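# Fold paper into a standing table tent in the frame

## Task

Fold the paper sheet in half so that a sharp crease forms exactly where its dark half borders its other half. Then stand it as a tent, ridge on top and resting on the two edges opposite the crease, centred inside the painted frame. The ridge should be roughly parallel to the red bar next to the frame, with the dark half turned toward that bar. The tent must hold itself up at a steep angle. Both faces stay flat, with no extra fold or kink beyond a slight one. It fails immediately if any part of the paper passes beyond the table's edge or strikes the table hard. Everything must settle shortly after you finish, or it fails. Place and release the tent gently, since dropping, springing or sliding costs score.

## Robot and tools

ROBOT. Two arms, left_arm and right_arm, each with a 16-motor four-finger hand (left_arm has a left hand, right_arm a right hand). Base roots in the scene frame: left_arm (+0.010, +0.362, +0.048) m, right_arm (-0.029, -0.373, +0.019) m. A post stands behind the arms.

FRAMES. Scene frame: origin at table-top height midway between the arms, +z up, +x out over the table, left_arm on the +y side. Image left/right is not arm side. Each hand has a hand point with its own axes: +z along straight fingers toward the tips; +y out of the palm face (palm surface at y = -0.063 m); +x across the palm, away from the thumb on the right hand and toward it on the left. Straight fingertips end about 0.123 m beyond the hand point along +z. A rigid mast sticks out at the wrist on the palm side and can strike things. Reported positions and orientations can be off by a few cm; the elbow sags under load, so command somewhat higher than you want the hand.

THE 48-NUMBER ROW (shared by execute_actions and move). One flat list covering both arms, all numbers in [-1, 1], in this order: left_arm dx, dy, dz, rx, ry, rz; the left hand's 16 motor numbers; left current_limit; left speed; then the same 24 for right_arm. dx..rz are offsets, not poses: measured from that arm's Hand target at the start of the action (or move), along scene-frame axes; 1.0 = 0.6 m for dx, dy, dz and 180 degrees for the rotation vector rx, ry, rz, turning about the Hand target position. Every row of an action counts from that same start, not from the previous row; repeating a nonzero offset in a new call moves further. Six zeros ask nothing new of that arm. Orientation commands are clipped to within 40 degrees of the measured orientation each step.

HAND NUMBERS, in order: index_mcp, index_abd, index_pip, index_dip, middle_mcp, middle_abd, middle_pip, middle_dip, ring_mcp, ring_abd, ring_pip, ring_dip, thumb_cmc, thumb_axl, thumb_mcp, thumb_ipl. Each is an absolute goal angle scaled between its stops, not an offset. Straight values: finger _mcp +0.75, _abd 0.00, _pip +0.58, _dip +0.70, thumb_cmc +0.71, thumb_axl +0.68, thumb_mcp +0.23, thumb_ipl +0.17. Moving toward -1 curls fingers toward the palm and swings the thumb in front of the palm. A 0 is a real goal; to keep a hand unchanged, resend its hand_goal, hand_current_limit and hand_speed. current_limit maps -1..+1 to 0..550 mA (minimum 11 mA); speed sets goal-following rate at (speed+1)/2 of 8.5 rad/s. Initial values +0.4 and -0.6; the last sent value persists. Grip force grows the further the goal lies past the object's surface.

TOOLS.
execute_actions(actions, cameras): actions is a list of actions, each up to 15 rows of 48 numbers, one row per 1/30 s step; a short action repeats its final row to step 15. An empty list returns state plus images. cameras: names, ["all"] or [].
move(target, speed, blend, blocking, cameras): target is one 48-number row or up to 15 rows; every row's offsets count from the same starting Hand targets. Hand point travels in a straight line; speed in m/s, 0.002 to 4.3, default 0.25 (turns up to twice that in rad/s), one value or one per target; blend in m rounds corners in a list, 0 stops at each. All within 10 s. No obstacle avoidance. blocking=false returns after about 0.5 s while it keeps running. The result adds a move: line, e.g. done, off_target, moving, held, fault, with limits=paced (pose clipped) or limits=held (steps withheld).
wait(seconds 0-3600): lets time pass with no new commands. stop(): brakes a running move. zoom_image(camera, region [x0,y0,x1,y1], at most 504x504 px) magnifies the latest image. finished_scene(scene=1) ends the scene irreversibly. read_manual gives licence texts only.

CAMERAS: cam_head_left, cam_head_right, cam_high, cam_left_wrist, cam_right_wrist, each 896x504.

RESULTS. end_effector_position (m) and end_effector_quat_wxyz in the scene frame; Hand target (your last commanded pose, from which next offsets count; the hand often rests short of it, so send the gap as an offset); joint positions, velocities and torques; per hand: hand_goal, hand_measured, hand_current_ma, hand_state (moving, goal, blocked, overload), hand_current_limit, hand_speed.

CAUTIONS. A motor at 495 mA or more for 5 s shuts off for 10 s. Motors at 85 °C trigger MOTOR HOT; at 100 °C the arm goes limp for 30-60 s. After a HAND FAULT line, the rest of that reply's calls are skipped. Pushing into a blocked pose keeps pressing; command back past the hand to release. Never let the hands or arms collide, do not strike the table or fixed things, move slowly near contact, and release the paper only when it is still. Keep all paper on the table.

Each tool is called after "Emit:" as name([rows], argument=value, ...), one row to a line, values as JSON.

## Session

Emit:
execute_actions(actions=[])

Scene clock: 0.00 s.
left_arm: end_effector_position=(+0.1387, +0.0273, +0.3457) hand_goal=(+0.754, +0.000, +0.576, +0.696, +0.754, +0.000, +0.576, +0.696, +0.754, +0.000, +0.576, +0.696, +0.714, +0.678, +0.226, +0.168) hand_measured=(+0.7523, +0.0007, +0.5770, +0.6958, +0.7523, +0.0007, +0.5770, +0.6958, +0.7535, +0.0007, +0.5770, +0.6958, +0.7142, +0.6777, +0.2252, +0.1681) hand_current_ma=(-11, +0, +8, +9, +3, +4, +5, -8, +10, +9, +3, +4, +4, -12, -6, -1) hand_state=(goal, goal, goal, goal, goal, goal, goal, goal, goal, goal, goal, goal, goal, goal, goal, goal) hand_current_limit=0.40 hand_speed=-0.60 end_effector_quat_wxyz=(+0.501, +0.614, +0.437, -0.425) | right_arm: end_effector_position=(+0.6199, -0.4579, +0.2946) hand_goal=(+0.754, +0.000, +0.576, +0.696, +0.754, +0.000, +0.576, +0.696, +0.754, +0.000, +0.576, +0.696, +0.714, +0.678, +0.226, +0.168) hand_measured=(+0.7535, +0.0007, +0.5770, +0.6958, +0.7523, +0.0007, +0.5770, +0.6958, +0.7535, +0.0007, +0.5770, +0.6958, +0.7142, +0.6767, +0.2262, +0.1672) hand_current_ma=(+5, +1, -9, +4, +11, +6, +6, +8, +4, -2, -1, -2, +8, +0, +2, +0) hand_state=(goal, goal, goal, goal, goal, goal, goal, goal, goal, goal, goal, goal, goal, goal, goal, goal) hand_current_limit=0.40 hand_speed=-0.60 end_effector_quat_wxyz=(-0.194, +0.928, +0.129, +0.292)
Joint positions: left_arm=[-1.223 0.455 0.392 -0.087 0.426 -1.259] | right_arm=[-0.183 1.704 1.735 -1.09 -0.526 1.289]
Joint velocities: within noise
Joint torques (N m): no reading
Motor temperatures (°C): left_arm=[28 27 30 28 30 28] | right_arm=[29 31 27 30 29 30]
Heat: left arm: hottest elbow 30 °C; right arm: hottest shoulder 31 °C.
Hand target: left_arm +0.1392, +0.0260, +0.3634; +0.512, +0.609, +0.429, -0.428 | right_arm +0.6255, -0.4587, +0.3052; -0.191, +0.925, +0.131, +0.302

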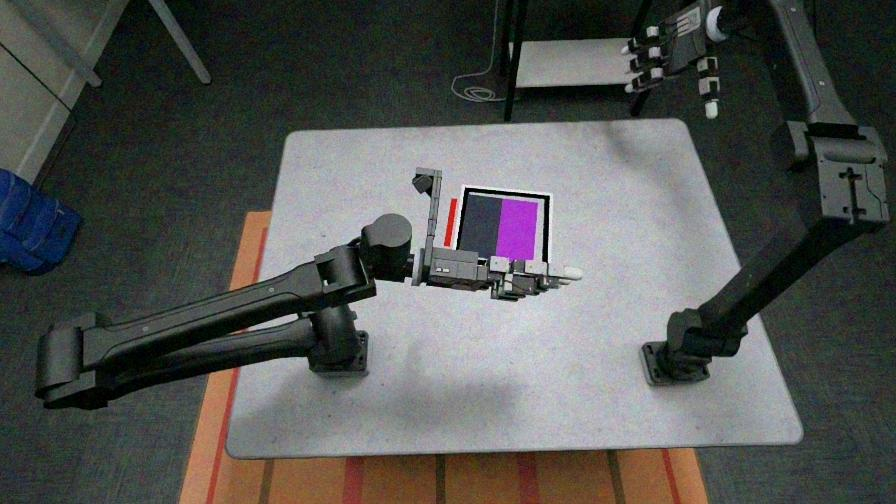

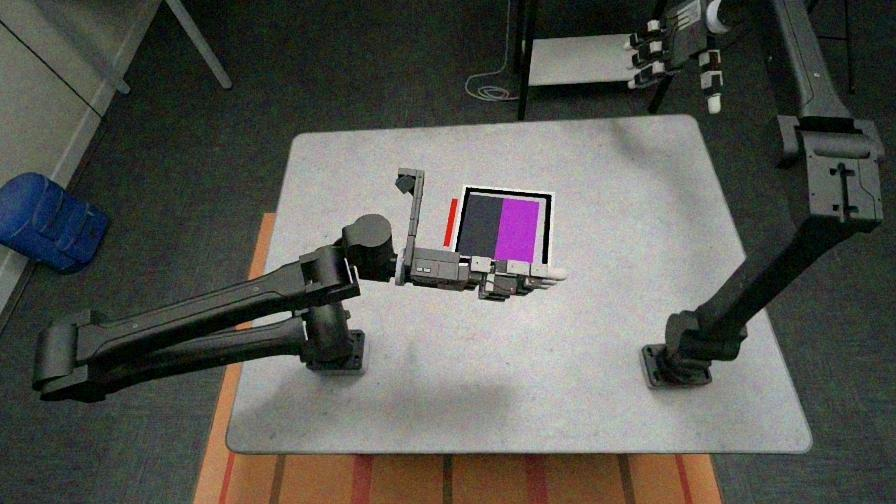

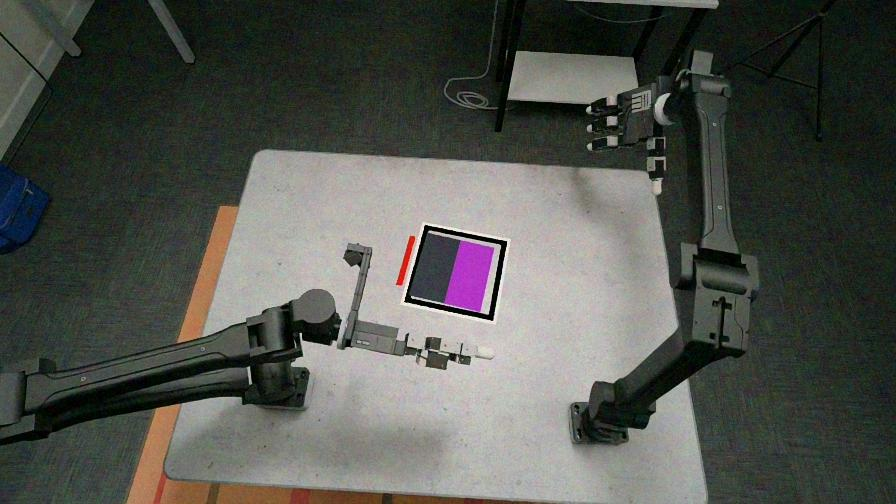

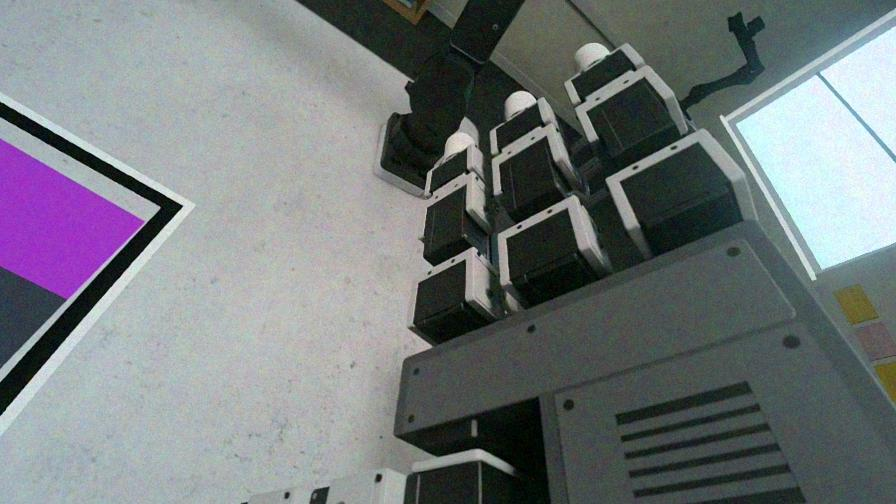

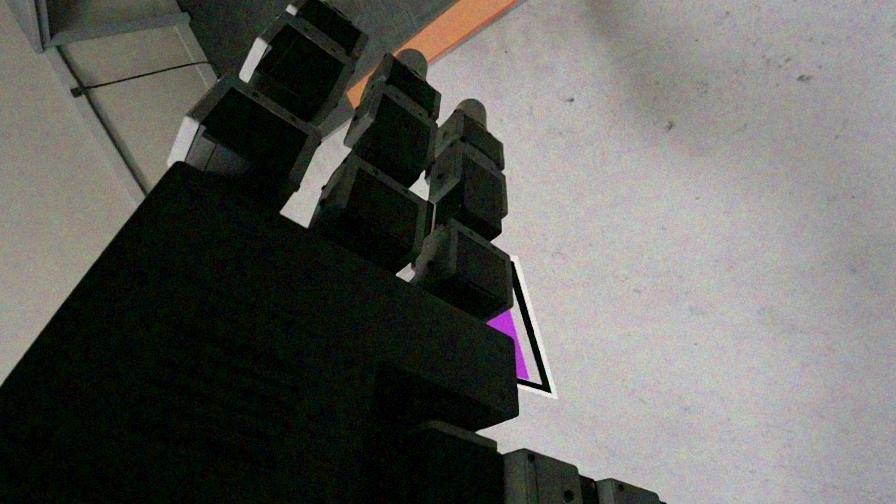

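Emit:
zoom_image(camera="cam_high", region=[380, 210, 530, 335])

Emit:
zoom_image(camera="cam_head_left", region=[430, 170, 580, 280])

Emit:
zoom_image(camera="cam_head_right", region=[430, 170, 580, 280])

Scaled by 3.360 from the camera's image (finer frame: 1280x720).

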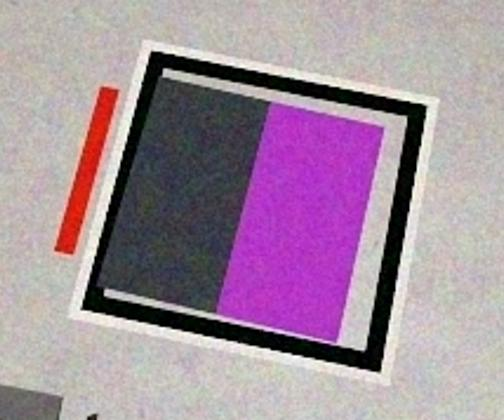

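Scaled by 3.360 from the camera's image (finer frame: 1280x720).

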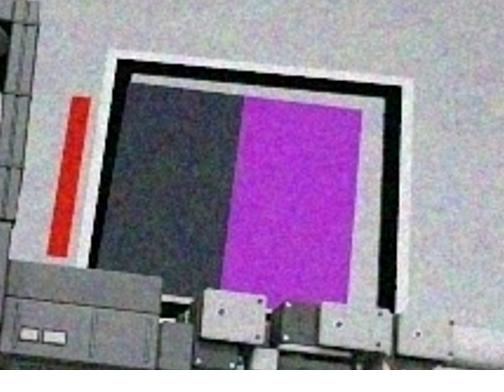

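Scaled by 3.360 from the camera's image (finer frame: 1280x720).

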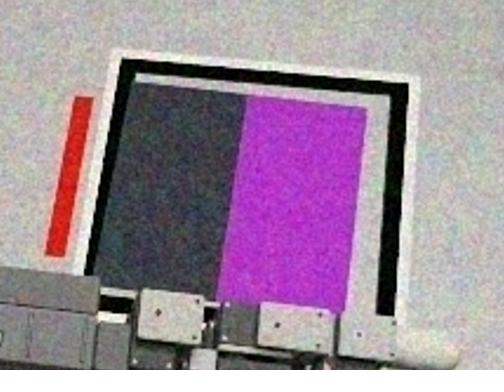

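Emit:
move(target=[0.5007,-0.0802,-0.0723,0.4654,0.0049,0.0483, 0.754,0.333,0.576,0.696, -0.616,0,-0.591,0.261, 0.754,-0.333,0.576,0.696, 0.714,0.678,0.226,0.168, 0.4,-0.6, 0,0,0,0,0,0, 0.754,0.333,0.576,0.696, -0.616,0,-0.591,0.261, 0.754,-0.333,0.576,0.696, 0.714,0.678,0.226,0.168, 0.4,-0.6], cameras=["cam_head_left","cam_head_right","cam_high","cam_left_wrist"])

Scene clock: 31.60 s.
left_arm: end_effector_position=(+0.4306, -0.0170, +0.3057) hand_goal=(+0.754, +0.334, +0.576, +0.696, -0.616, +0.000, -0.590, +0.262, +0.754, -0.332, +0.576, +0.696, +0.714, +0.678, +0.226, +0.168) hand_measured=(+0.7511, +0.3347, +0.5705, +0.6958, -0.5996, +0.0021, -0.5945, +0.2588, +0.7498, -0.3129, +0.5680, +0.6958, +0.7092, +0.6777, +0.2222, +0.1681) hand_current_ma=(-4, +17, +2, +2, +31, -8, -3, +3, -2, +38, -9, +16, -6, -1, -13, -1) hand_state=(goal, goal, goal, goal, goal, goal, goal, goal, goal, goal, goal, goal, goal, goal, goal, goal) hand_current_limit=0.40 hand_speed=-0.60 end_effector_quat_wxyz=(-0.013, +0.759, +0.650, -0.001) | right_arm: end_effector_position=(+0.6199, -0.4579, +0.2946) hand_goal=(+0.754, +0.334, +0.576, +0.696, -0.616, +0.000, -0.590, +0.262, +0.754, -0.332, +0.576, +0.696, +0.714, +0.678, +0.226, +0.168) hand_measured=(+0.7511, +0.3377, +0.5770, +0.6958, -0.5900, +0.0007, -0.5830, +0.2652, +0.7511, -0.3085, +0.5770, +0.6958, +0.7142, +0.6777, +0.2232, +0.1681) hand_current_ma=(+8, +1, -11, +5, +11, +4, +3, +11, +4, -2, -3, -2, +3, -2, +3, +3) hand_state=(goal, goal, goal, goal, blocked, goal, goal, goal, goal, blocked, goal, goal, goal, goal, goal, goal) hand_current_limit=0.40 hand_speed=-0.60 end_effector_quat_wxyz=(-0.194, +0.928, +0.129, +0.292)
Joint positions: left_arm=[-0.858 1.697 1.721 -1.621 0.003 -0.705] | right_arm=[-0.183 1.704 1.735 -1.09 -0.526 1.289]
Joint torques (N m): left_arm=[-0.85 -14.51 14.83 0.4 -0.21 0.09] | right_arm=[0.38 -19.49 11.82 1.1 -0.38 -0.28]
Motor temperatures (°C): left_arm=[28 27 37 28 30 28] | right_arm=[29 33 30 30 29 30]
Heat: left arm: hottest elbow 37 °C; right arm: hottest shoulder 33 °C.
Hand target: left_arm +0.4396, -0.0222, +0.3201; +0.000, +0.761, +0.649, +0.000 | right_arm +0.6255, -0.4587, +0.3052; -0.191, +0.925, +0.131, +0.302
Off the commanded pose: left_arm 0.018 m, 2 deg | right_arm 0.012 m, 1 deg.
move: off_target (left_arm)
cam_left_wrist: T_world_to_cam=[[-0.73298, -0.67778, -0.05788, 0.29611], [-0.51797, 0.50094, 0.69337, -0.01936], [-0.44096, 0.53821, -0.71825, 0.54362]] pos_world=[0.44673, -0.08218, 0.42102]

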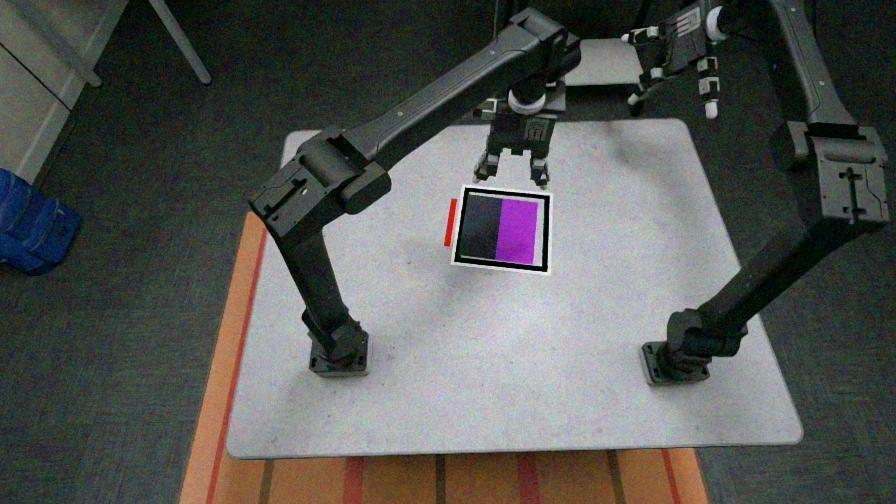

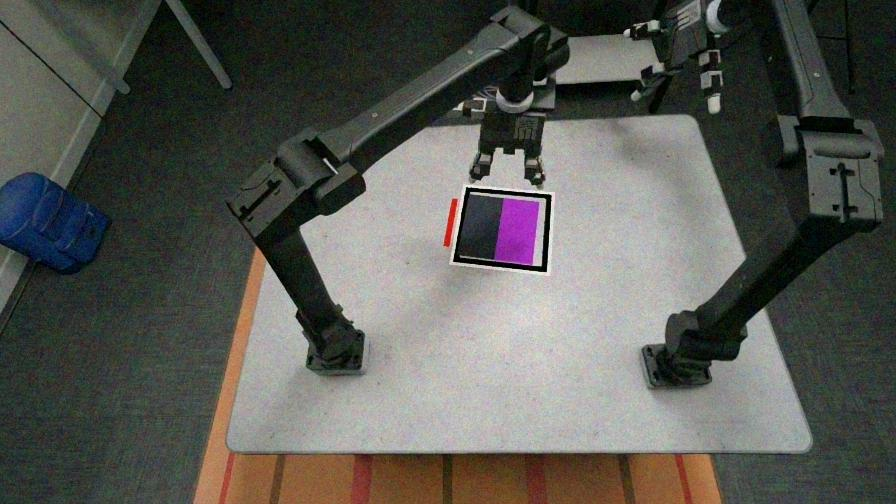

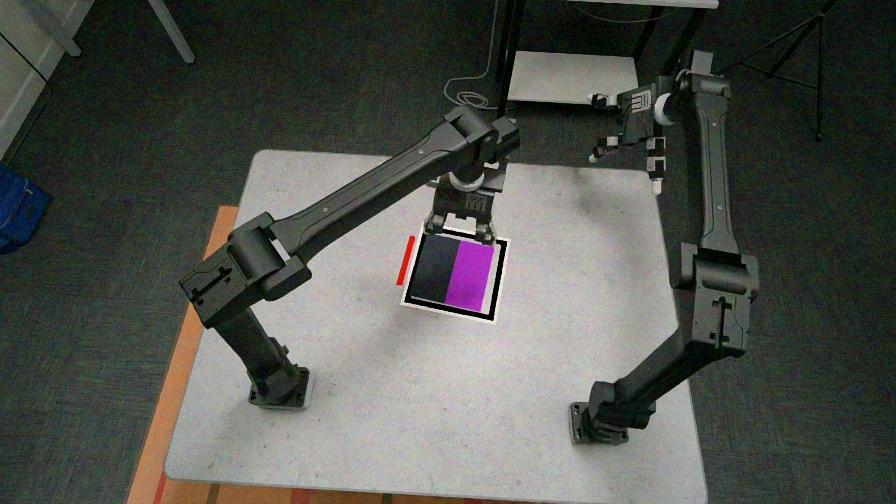

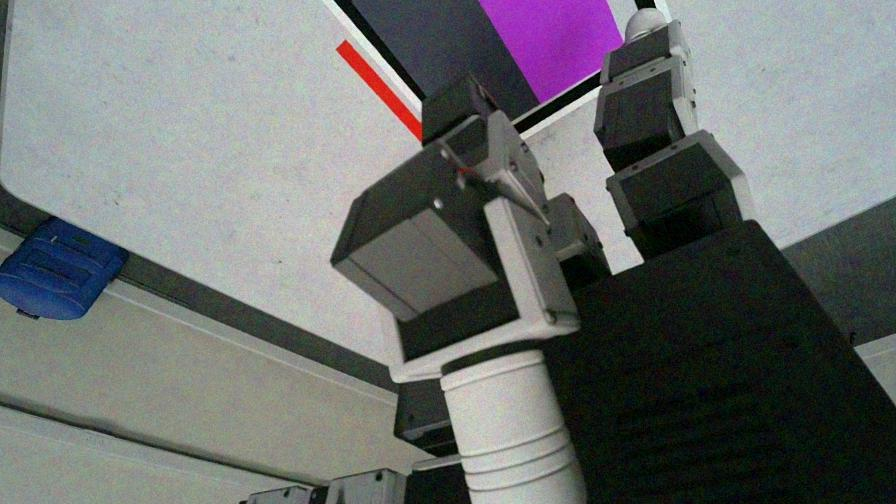

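Emit:
zoom_image(camera="cam_head_left", region=[420, 80, 620, 290])

Emit:
zoom_image(camera="cam_head_right", region=[420, 80, 620, 290])

Emit:
zoom_image(camera="cam_high", region=[380, 130, 540, 330])

Scaled by 2.400 from the camera's image (finer frame: 1280x720).

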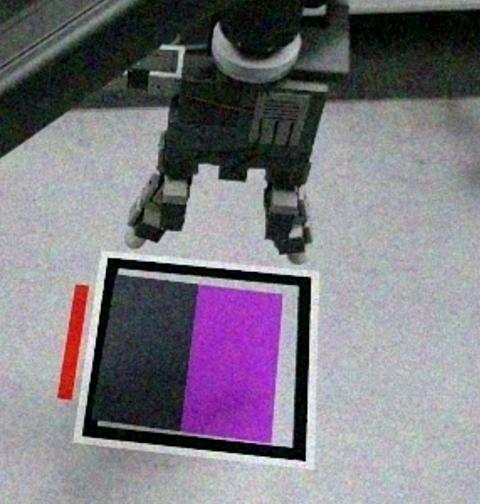

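Scaled by 2.400 from the camera's image (finer frame: 1280x720).

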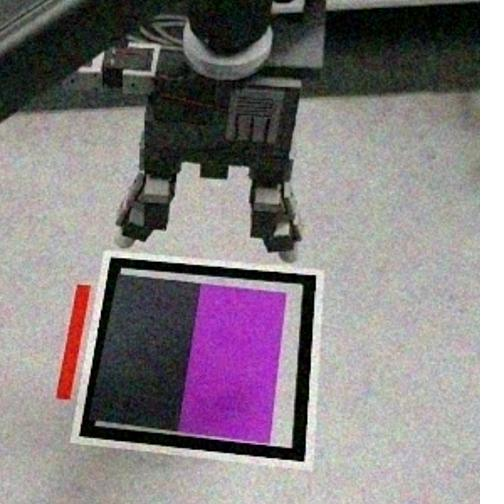

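Scaled by 2.520 from the camera's image (finer frame: 1280x720).

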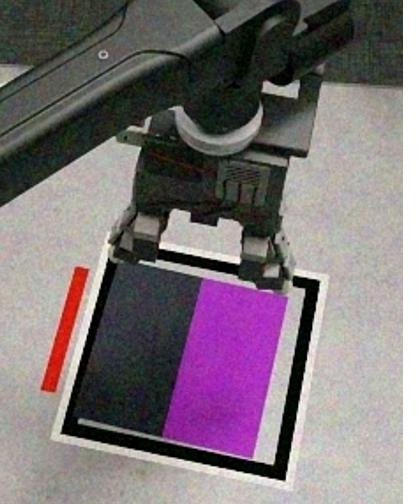

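Emit:
move(target=[0.0483,0.0133,-0.2333,-0.0059,-0.0059,0, 0.754,0.333,0.576,0.696, -0.616,0,-0.591,0.261, 0.754,-0.333,0.576,0.696, 0.714,0.678,0.226,0.168, 0.4,-0.6, 0,0,0,0,0,0, 0.754,0.333,0.576,0.696, -0.616,0,-0.591,0.261, 0.754,-0.333,0.576,0.696, 0.714,0.678,0.226,0.168, 0.4,-0.6], cameras=["cam_head_left","cam_head_right","cam_high","cam_left_wrist"], speed=0.15)

Emit:
zoom_image(camera="cam_head_left", region=[420, 100, 620, 290])

Emit:
zoom_image(camera="cam_high", region=[380, 130, 540, 330])

Scene clock: 37.40 s.
left_arm: end_effector_position=(+0.4633, -0.0131, +0.1811) hand_goal=(+0.754, +0.334, +0.576, +0.696, -0.616, +0.000, -0.590, +0.262, +0.754, -0.332, +0.576, +0.696, +0.714, +0.678, +0.226, +0.168) hand_measured=(+0.7511, +0.3347, +0.5718, +0.6958, -0.5996, +0.0021, -0.5945, +0.2588, +0.7498, -0.3143, +0.5680, +0.6958, +0.7092, +0.6777, +0.2212, +0.1681) hand_current_ma=(-19, +7, +5, +6, +38, +6, -6, -6, +7, +19, +1, +10, -19, -10, -17, -1) hand_state=(goal, goal, goal, goal, goal, goal, goal, goal, goal, goal, goal, goal, goal, goal, goal, goal) hand_current_limit=0.40 hand_speed=-0.60 end_effector_quat_wxyz=(+0.010, +0.758, +0.652, -0.001) | right_arm: end_effector_position=(+0.6199, -0.4579, +0.2946) hand_goal=(+0.754, +0.334, +0.576, +0.696, -0.616, +0.000, -0.590, +0.262, +0.754, -0.332, +0.576, +0.696, +0.714, +0.678, +0.226, +0.168) hand_measured=(+0.7511, +0.3377, +0.5770, +0.6958, -0.5900, +0.0007, -0.5830, +0.2639, +0.7511, -0.3085, +0.5770, +0.6958, +0.7142, +0.6767, +0.2242, +0.1672) hand_current_ma=(+8, +1, -7, +5, +10, +3, +5, +4, +4, +1, -6, -4, +7, -1, -3, +1) hand_state=(goal, goal, goal, goal, blocked, goal, goal, goal, goal, blocked, goal, goal, goal, goal, goal, goal) hand_current_limit=0.40 hand_speed=-0.60 end_effector_quat_wxyz=(-0.194, +0.928, +0.129, +0.292)
Joint positions: left_arm=[-0.807 1.763 1.472 -1.261 0.002 -0.66] | right_arm=[-0.183 1.704 1.735 -1.09 -0.526 1.289]
Joint torques (N m): left_arm=[-0.85 -16.03 10.91 1.06 -0.2 0.15] | right_arm=[0.56 -19.19 11.64 0.94 -0.33 -0.26]
Heat: left arm: hottest elbow 38 °C; right arm: hottest shoulder 33 °C.
Hand target: left_arm +0.4685, -0.0142, +0.1799; +0.013, +0.761, +0.649, +0.001 | right_arm +0.6255, -0.4587, +0.3052; -0.191, +0.925, +0.131, +0.302
Off the commanded pose: left_arm 0.005 m, 1 deg | right_arm 0.012 m, 1 deg.
move: done
cam_left_wrist: T_world_to_cam=[[-0.7276, -0.68359, -0.05743, 0.31282], [-0.54161, 0.52106, 0.65966, 0.09925], [-0.42101, 0.51108, -0.74937, 0.46249]] pos_world=[0.47607, -0.07424, 0.29907]

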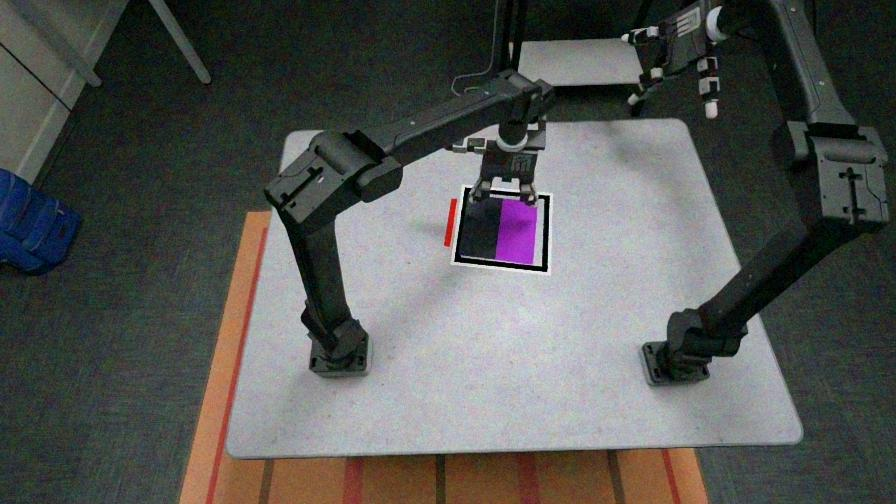

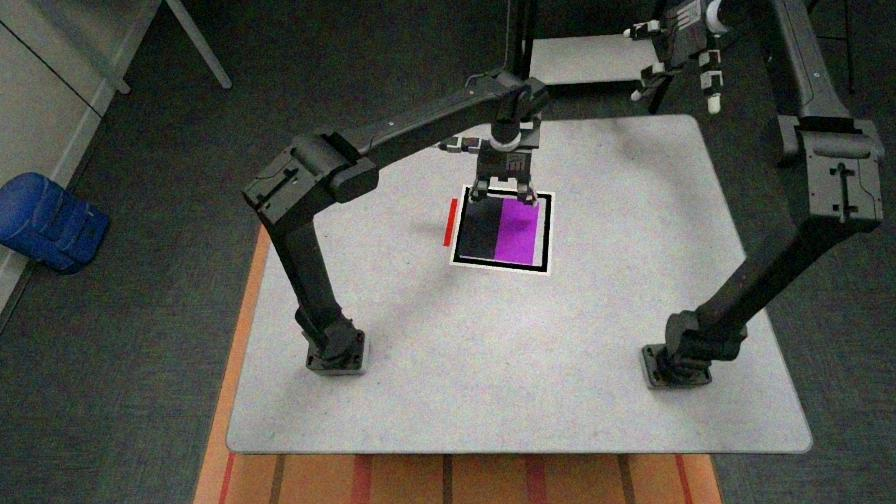

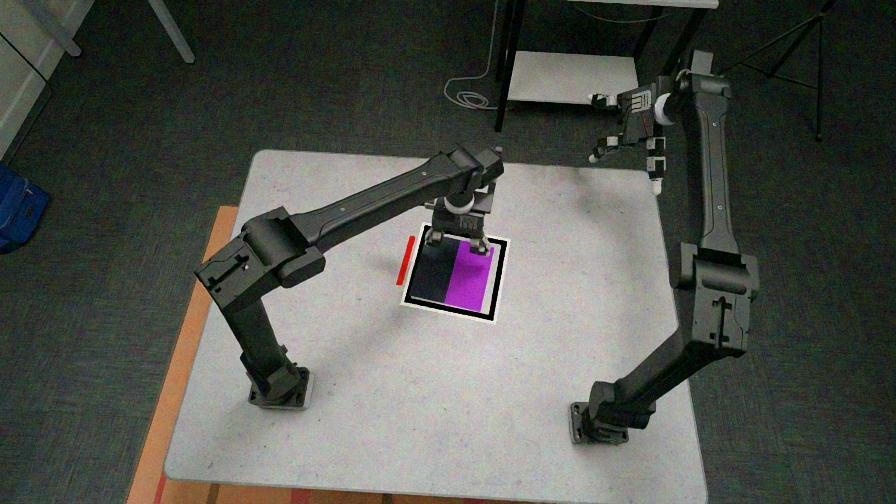

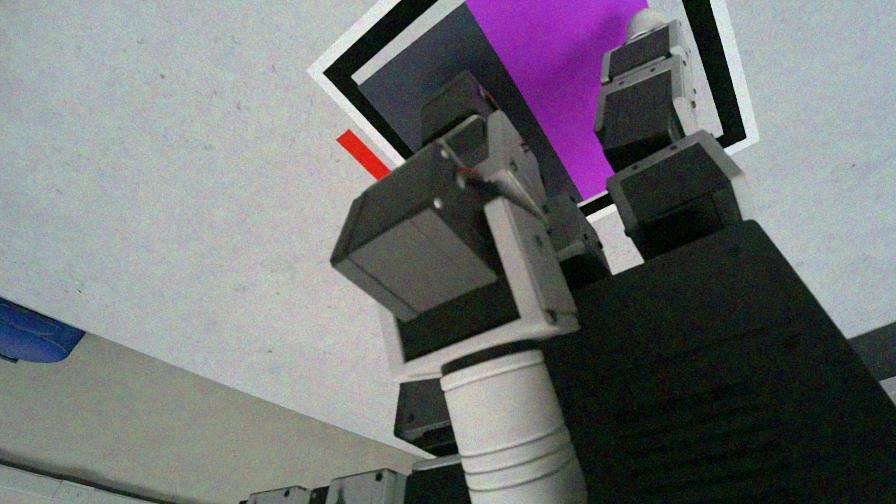

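Scaled by 2.520 from the camera's image (finer frame: 1280x720).

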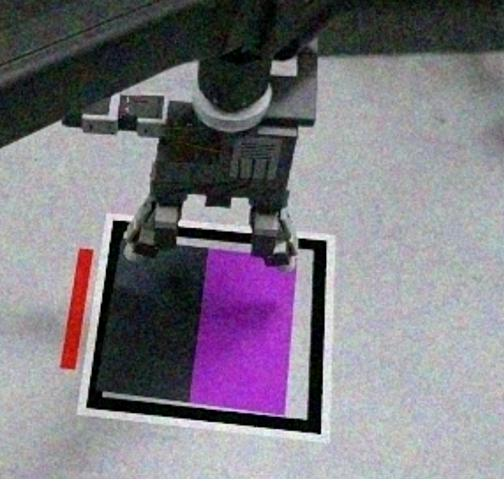

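Scaled by 2.520 from the camera's image (finer frame: 1280x720).

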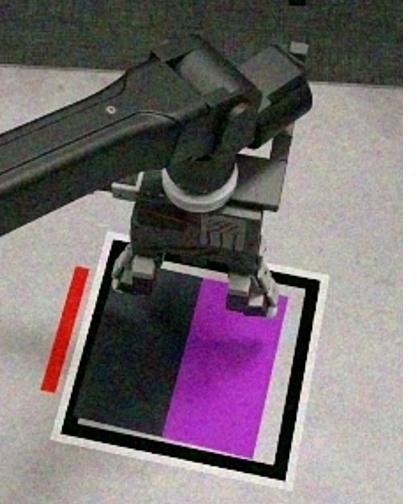

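Emit:
move(target=[-0.004,0.002,-0.0833,0,0,0, 0.754,0.333,0.576,0.696, -0.616,0,-0.591,0.261, 0.754,-0.333,0.576,0.696, 0.714,0.678,0.226,0.168, 0.4,-0.6, 0,0,0,0,0,0, 0.754,0.333,0.576,0.696, -0.616,0,-0.591,0.261, 0.754,-0.333,0.576,0.696, 0.714,0.678,0.226,0.168, 0.4,-0.6], cameras=["cam_head_left","cam_head_right","cam_high","cam_left_wrist"], speed=0.1)

Emit:
zoom_image(camera="cam_head_left", region=[420, 150, 580, 290])

Emit:
zoom_image(camera="cam_high", region=[380, 190, 540, 330])

Emit:
zoom_image(camera="cam_left_wrist", region=[300, 0, 800, 300])

Scene clock: 39.77 s.
left_arm: end_effector_position=(+0.4621, -0.0120, +0.1334) hand_goal=(+0.754, +0.334, +0.576, +0.696, -0.616, +0.000, -0.590, +0.262, +0.754, -0.332, +0.576, +0.696, +0.714, +0.678, +0.226, +0.168) hand_measured=(+0.7511, +0.3362, +0.5705, +0.6971, -0.5996, +0.0021, -0.5932, +0.2588, +0.7486, -0.3143, +0.5693, +0.6958, +0.7092, +0.6767, +0.2212, +0.1672) hand_current_ma=(-13, +7, -5, +14, +33, +5, -3, -8, +1, +27, +4, +14, -4, -4, -17, -1) hand_state=(goal, goal, goal, goal, goal, goal, goal, goal, goal, goal, goal, goal, goal, goal, goal, goal) hand_current_limit=0.40 hand_speed=-0.60 end_effector_quat_wxyz=(+0.012, +0.758, +0.652, -0.001) | right_arm: end_effector_position=(+0.6199, -0.4579, +0.2946) hand_goal=(+0.754, +0.334, +0.576, +0.696, -0.616, +0.000, -0.590, +0.262, +0.754, -0.332, +0.576, +0.696, +0.714, +0.678, +0.226, +0.168) hand_measured=(+0.7511, +0.3377, +0.5770, +0.6958, -0.5900, +0.0007, -0.5843, +0.2639, +0.7511, -0.3085, +0.5770, +0.6958, +0.7142, +0.6777, +0.2232, +0.1681) hand_current_ma=(+7, +2, -7, +3, +12, +3, +5, +15, +4, -5, -3, -3, +7, +0, -2, +0) hand_state=(goal, goal, goal, goal, blocked, goal, goal, goal, goal, blocked, goal, goal, goal, goal, goal, goal) hand_current_limit=0.40 hand_speed=-0.60 end_effector_quat_wxyz=(-0.194, +0.928, +0.129, +0.292)
Joint positions: left_arm=[-0.807 1.799 1.39 -1.138 0.002 -0.659] | right_arm=[-0.183 1.704 1.735 -1.09 -0.526 1.289]
Joint torques (N m): left_arm=[-0.97 -15.68 10.41 0.99 -0.2 0.12] | right_arm=[0.09 -19.37 11.66 1.03 -0.37 -0.27]
Heat: left arm: hottest elbow 37 °C; right arm: hottest shoulder 33 °C.
Hand target: left_arm +0.4662, -0.0130, +0.1300; +0.013, +0.761, +0.649, +0.001 | right_arm +0.6255, -0.4587, +0.3052; -0.191, +0.925, +0.131, +0.302
Off the commanded pose: left_arm 0.005 m, 1 deg | right_arm 0.012 m, 1 deg.
move: done
cam_left_wrist: T_world_to_cam=[[-0.7277, -0.68347, -0.05758, 0.31012], [-0.54339, 0.52325, 0.65646, 0.1308], [-0.41855, 0.509, -0.75216, 0.42488]] pos_world=[0.47458, -0.07275, 0.25157]

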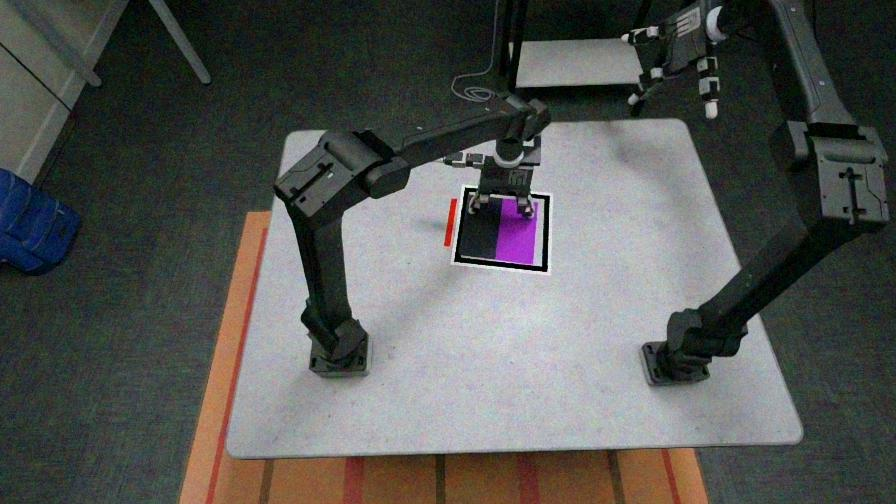

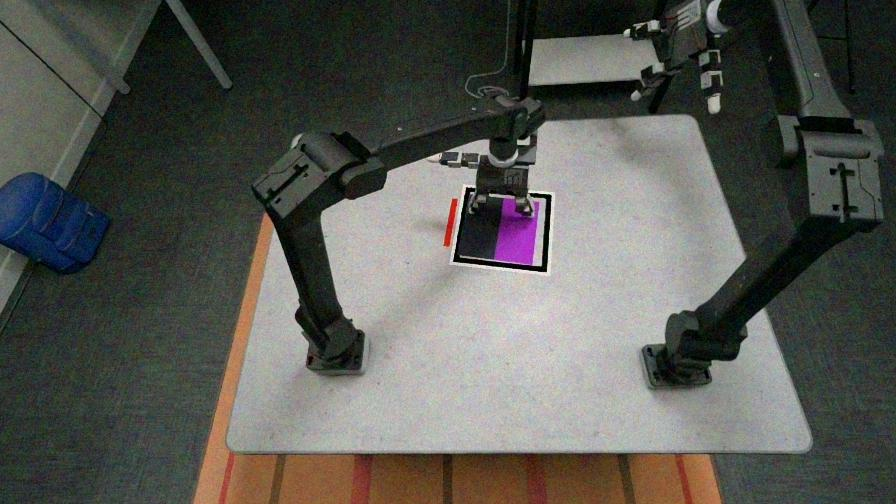

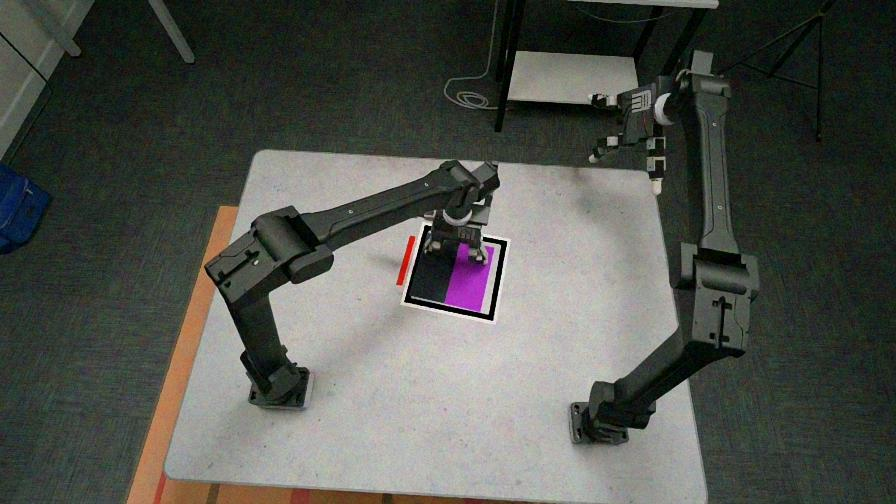

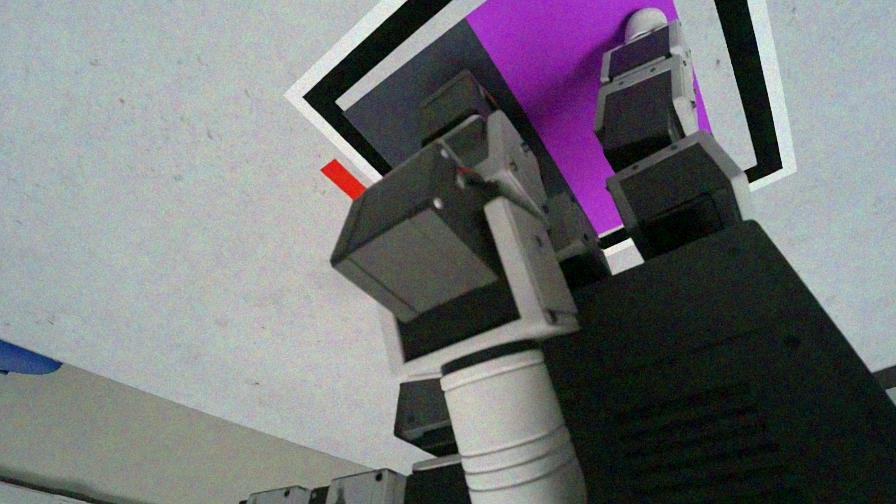

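Scaled by 3.150 from the camera's image (finer frame: 1280x720).

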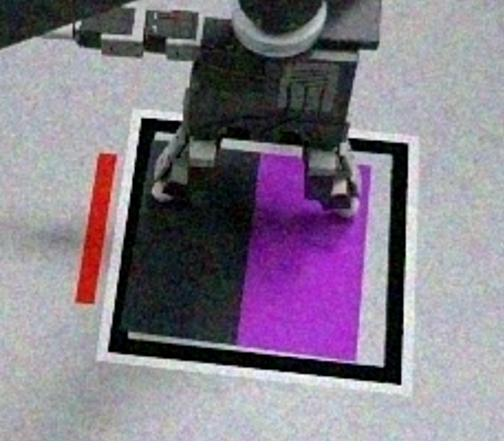

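Scaled by 3.150 from the camera's image (finer frame: 1280x720).

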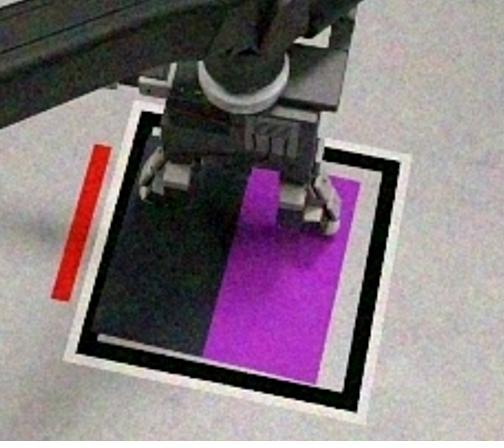

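Scaled by 1.008 from the camera's image (finer frame: 1280x720).

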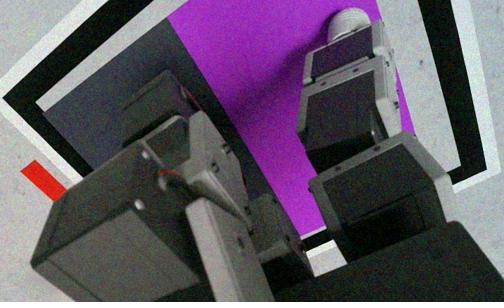

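Emit:
move(target=[-0.0333,0.005,-0.0133,0,0,0, 0.754,0.333,0.576,0.696, -0.616,0,-0.591,0.261, 0.754,-0.333,0.576,0.696, 0.714,0.678,0.226,0.168, 0.4,-0.6, 0,0,0,0,0,0, 0.754,0.333,0.576,0.696, -0.616,0,-0.591,0.261, 0.754,-0.333,0.576,0.696, 0.714,0.678,0.226,0.168, 0.4,-0.6], cameras=["cam_head_left","cam_high"], speed=0.1)

Emit:
zoom_image(camera="cam_head_left", region=[440, 170, 560, 280])

Scene clock: 41.83 s.
left_arm: end_effector_position=(+0.4490, -0.0116, +0.1290) hand_goal=(+0.754, +0.334, +0.576, +0.696, -0.616, +0.000, -0.590, +0.262, +0.754, -0.332, +0.576, +0.696, +0.714, +0.678, +0.226, +0.168) hand_measured=(+0.7354, +0.3450, +0.5641, +0.6894, -0.5996, +0.0021, -0.5932, +0.2588, +0.7498, -0.3143, +0.5680, +0.6945, +0.7142, +0.6767, +0.2203, +0.1672) hand_current_ma=(-34, +11, -8, -3, +37, +0, -8, +2, +7, +29, -5, +11, +6, -10, -22, -3) hand_state=(goal, goal, goal, goal, goal, goal, goal, goal, goal, goal, goal, goal, goal, goal, goal, goal) hand_current_limit=0.40 hand_speed=-0.60 end_effector_quat_wxyz=(+0.017, +0.763, +0.646, +0.001) | right_arm: end_effector_position=(+0.6199, -0.4579, +0.2946) hand_goal=(+0.754, +0.334, +0.576, +0.696, -0.616, +0.000, -0.590, +0.262, +0.754, -0.332, +0.576, +0.696, +0.714, +0.678, +0.226, +0.168) hand_measured=(+0.7511, +0.3377, +0.5770, +0.6958, -0.5900, -0.0008, -0.5843, +0.2639, +0.7511, -0.3085, +0.5770, +0.6958, +0.7142, +0.6767, +0.2232, +0.1681) hand_current_ma=(+10, -2, -11, +5, +14, +2, +3, +7, +6, -3, -2, -2, +5, -1, +1, +2) hand_state=(goal, goal, goal, goal, blocked, goal, goal, goal, goal, blocked, goal, goal, goal, goal, goal, goal) hand_current_limit=0.40 hand_speed=-0.60 end_effector_quat_wxyz=(-0.194, +0.928, +0.129, +0.292)
Joint positions: left_arm=[-0.825 1.774 1.339 -1.102 -0.001 -0.659] | right_arm=[-0.183 1.704 1.735 -1.09 -0.526 1.289]
Joint torques (N m): left_arm=[-1.26 -15.09 8.87 0.96 -0.09 -0.11] | right_arm=[0.21 -19.49 11.7 1.01 -0.34 -0.25]
Heat: left arm: hottest elbow 37 °C; right arm: hottest shoulder 33 °C.
Hand target: left_arm +0.4462, -0.0099, +0.1221; +0.013, +0.761, +0.649, +0.001 | right_arm +0.6255, -0.4587, +0.3052; -0.191, +0.925, +0.131, +0.302
Off the commanded pose: left_arm 0.008 m, 1 deg | right_arm 0.012 m, 1 deg.
move: done

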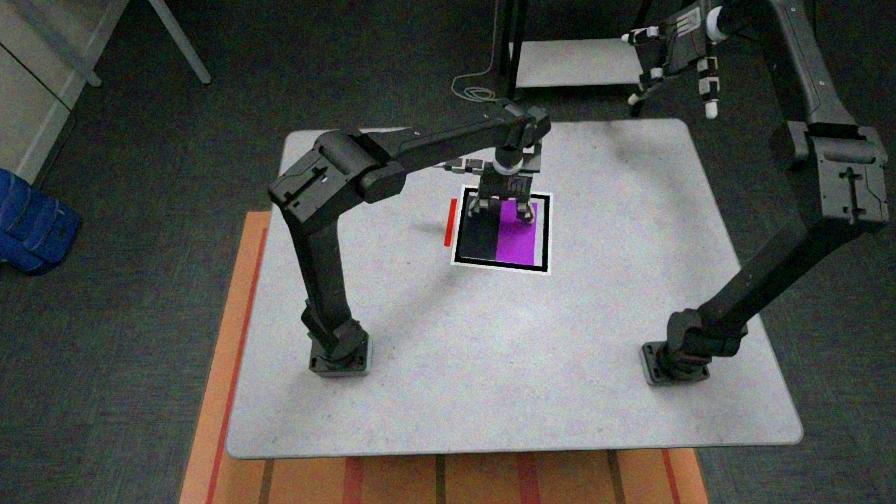

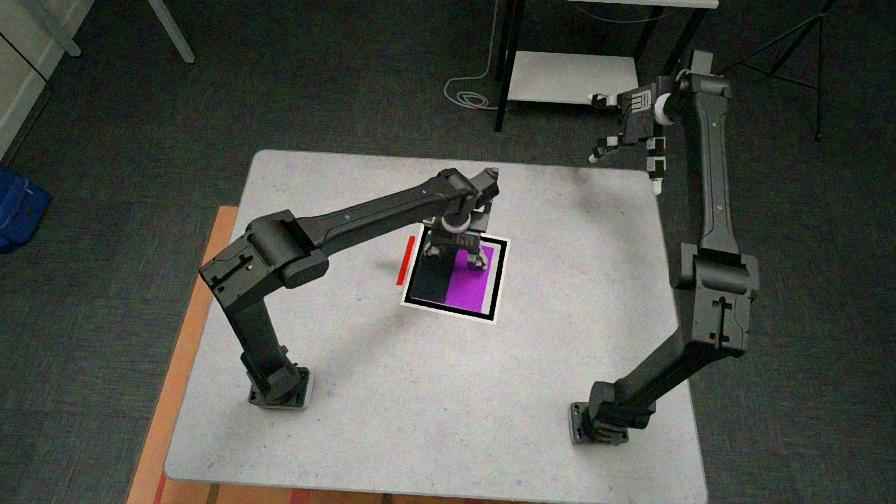

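Scaled by 4.200 from the camera's image (finer frame: 1280x720).

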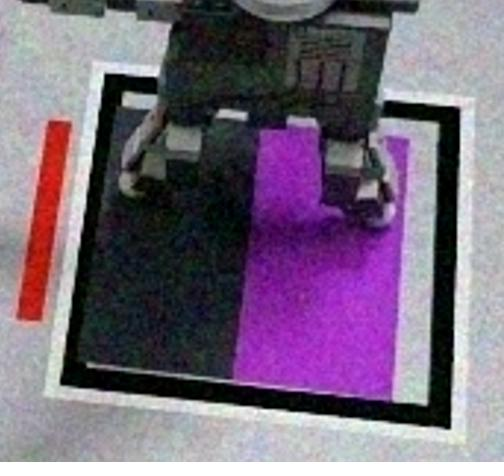

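Emit:
move(target=[0,0,0.005,0.0065,0.0087,0, 0.754,0.333,0.576,0.696, -0.616,0,-0.591,0.261, 0.754,-0.333,0.576,0.696, 0.714,0.678,0.226,0.168, 0.4,-0.6, 0,0,0,0,0,0, 0.754,0.333,0.576,0.696, -0.616,0,-0.591,0.261, 0.754,-0.333,0.576,0.696, 0.714,0.678,0.226,0.168, 0.4,-0.6], cameras=["cam_head_left","cam_high"], speed=0.05)

Emit:
zoom_image(camera="cam_head_left", region=[440, 170, 560, 280])

Scene clock: 43.90 s.
left_arm: end_effector_position=(+0.4429, -0.0054, +0.1266) hand_goal=(+0.754, +0.334, +0.576, +0.696, -0.616, +0.000, -0.590, +0.262, +0.754, -0.332, +0.576, +0.696, +0.714, +0.678, +0.226, +0.168) hand_measured=(+0.7354, +0.3362, +0.5616, +0.6894, -0.5984, +0.0021, -0.5945, +0.2588, +0.7498, -0.3143, +0.5680, +0.6945, +0.7142, +0.6777, +0.2203, +0.1681) hand_current_ma=(-35, +0, -11, -9, +26, -3, -1, -11, +5, +22, -8, +13, +6, -9, -19, -7) hand_state=(goal, goal, goal, goal, goal, goal, goal, goal, goal, goal, goal, goal, goal, goal, goal, goal) hand_current_limit=0.40 hand_speed=-0.60 end_effector_quat_wxyz=(-0.001, +0.764, +0.646, +0.000) | right_arm: end_effector_position=(+0.6199, -0.4579, +0.2946) hand_goal=(+0.754, +0.334, +0.576, +0.696, -0.616, +0.000, -0.590, +0.262, +0.754, -0.332, +0.576, +0.696, +0.714, +0.678, +0.226, +0.168) hand_measured=(+0.7511, +0.3377, +0.5770, +0.6958, -0.5900, +0.0007, -0.5830, +0.2652, +0.7511, -0.3070, +0.5770, +0.6958, +0.7142, +0.6767, +0.2242, +0.1672) hand_current_ma=(+6, -1, -9, +5, +12, +3, +3, +9, +5, -3, -3, -2, +8, -1, -4, +3) hand_state=(goal, goal, goal, goal, blocked, goal, goal, goal, goal, blocked, goal, goal, goal, goal, goal, goal) hand_current_limit=0.40 hand_speed=-0.60 end_effector_quat_wxyz=(-0.194, +0.928, +0.129, +0.292)
Joint positions: left_arm=[-0.825 1.775 1.339 -1.138 0.001 -0.659] | right_arm=[-0.183 1.704 1.735 -1.09 -0.526 1.289]
Joint torques (N m): left_arm=[-1.44 -13.86 11.9 0.28 0.08 -0.1] | right_arm=[0.67 -19.25 11.69 1.06 -0.37 -0.24]
Heat: left arm: hottest elbow 37 °C; right arm: hottest shoulder 33 °C.
Hand target: left_arm +0.4463, -0.0099, +0.1250; -0.003, +0.761, +0.649, -0.003 | right_arm +0.6255, -0.4587, +0.3052; -0.191, +0.925, +0.131, +0.302
Off the commanded pose: left_arm 0.006 m, 1 deg | right_arm 0.012 m, 1 deg.
move: done

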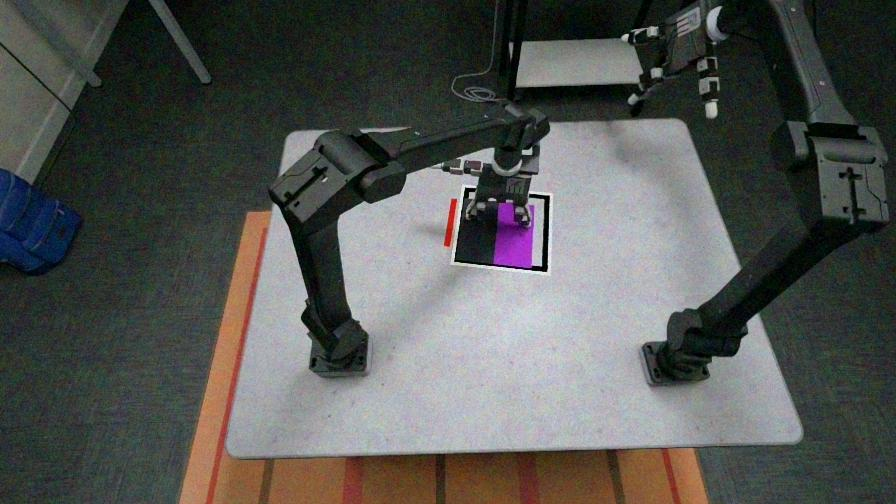

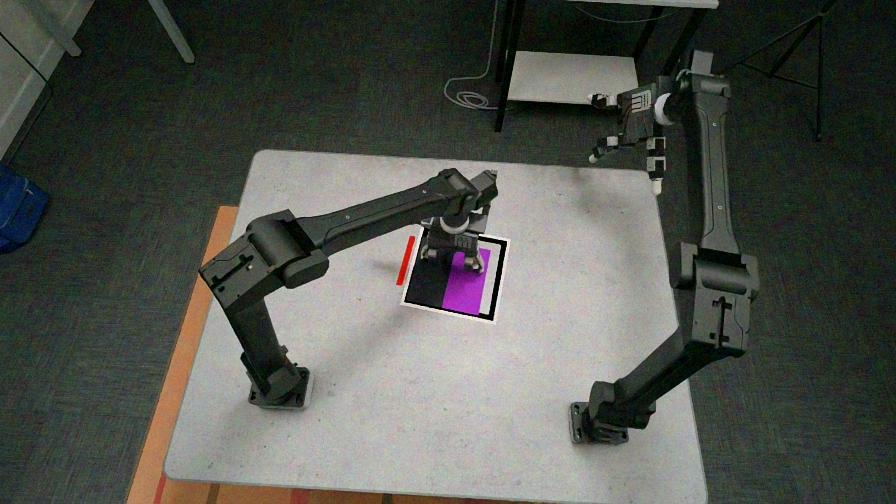

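Scaled by 4.200 from the camera's image (finer frame: 1280x720).

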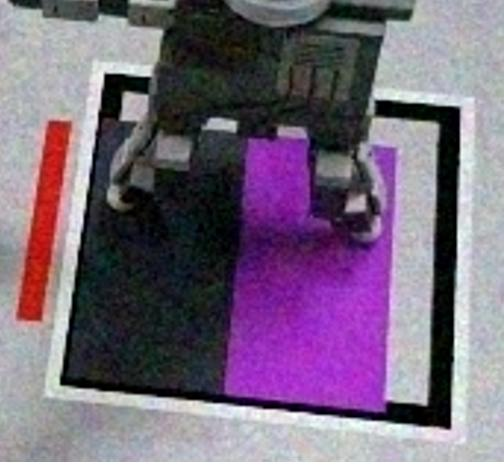

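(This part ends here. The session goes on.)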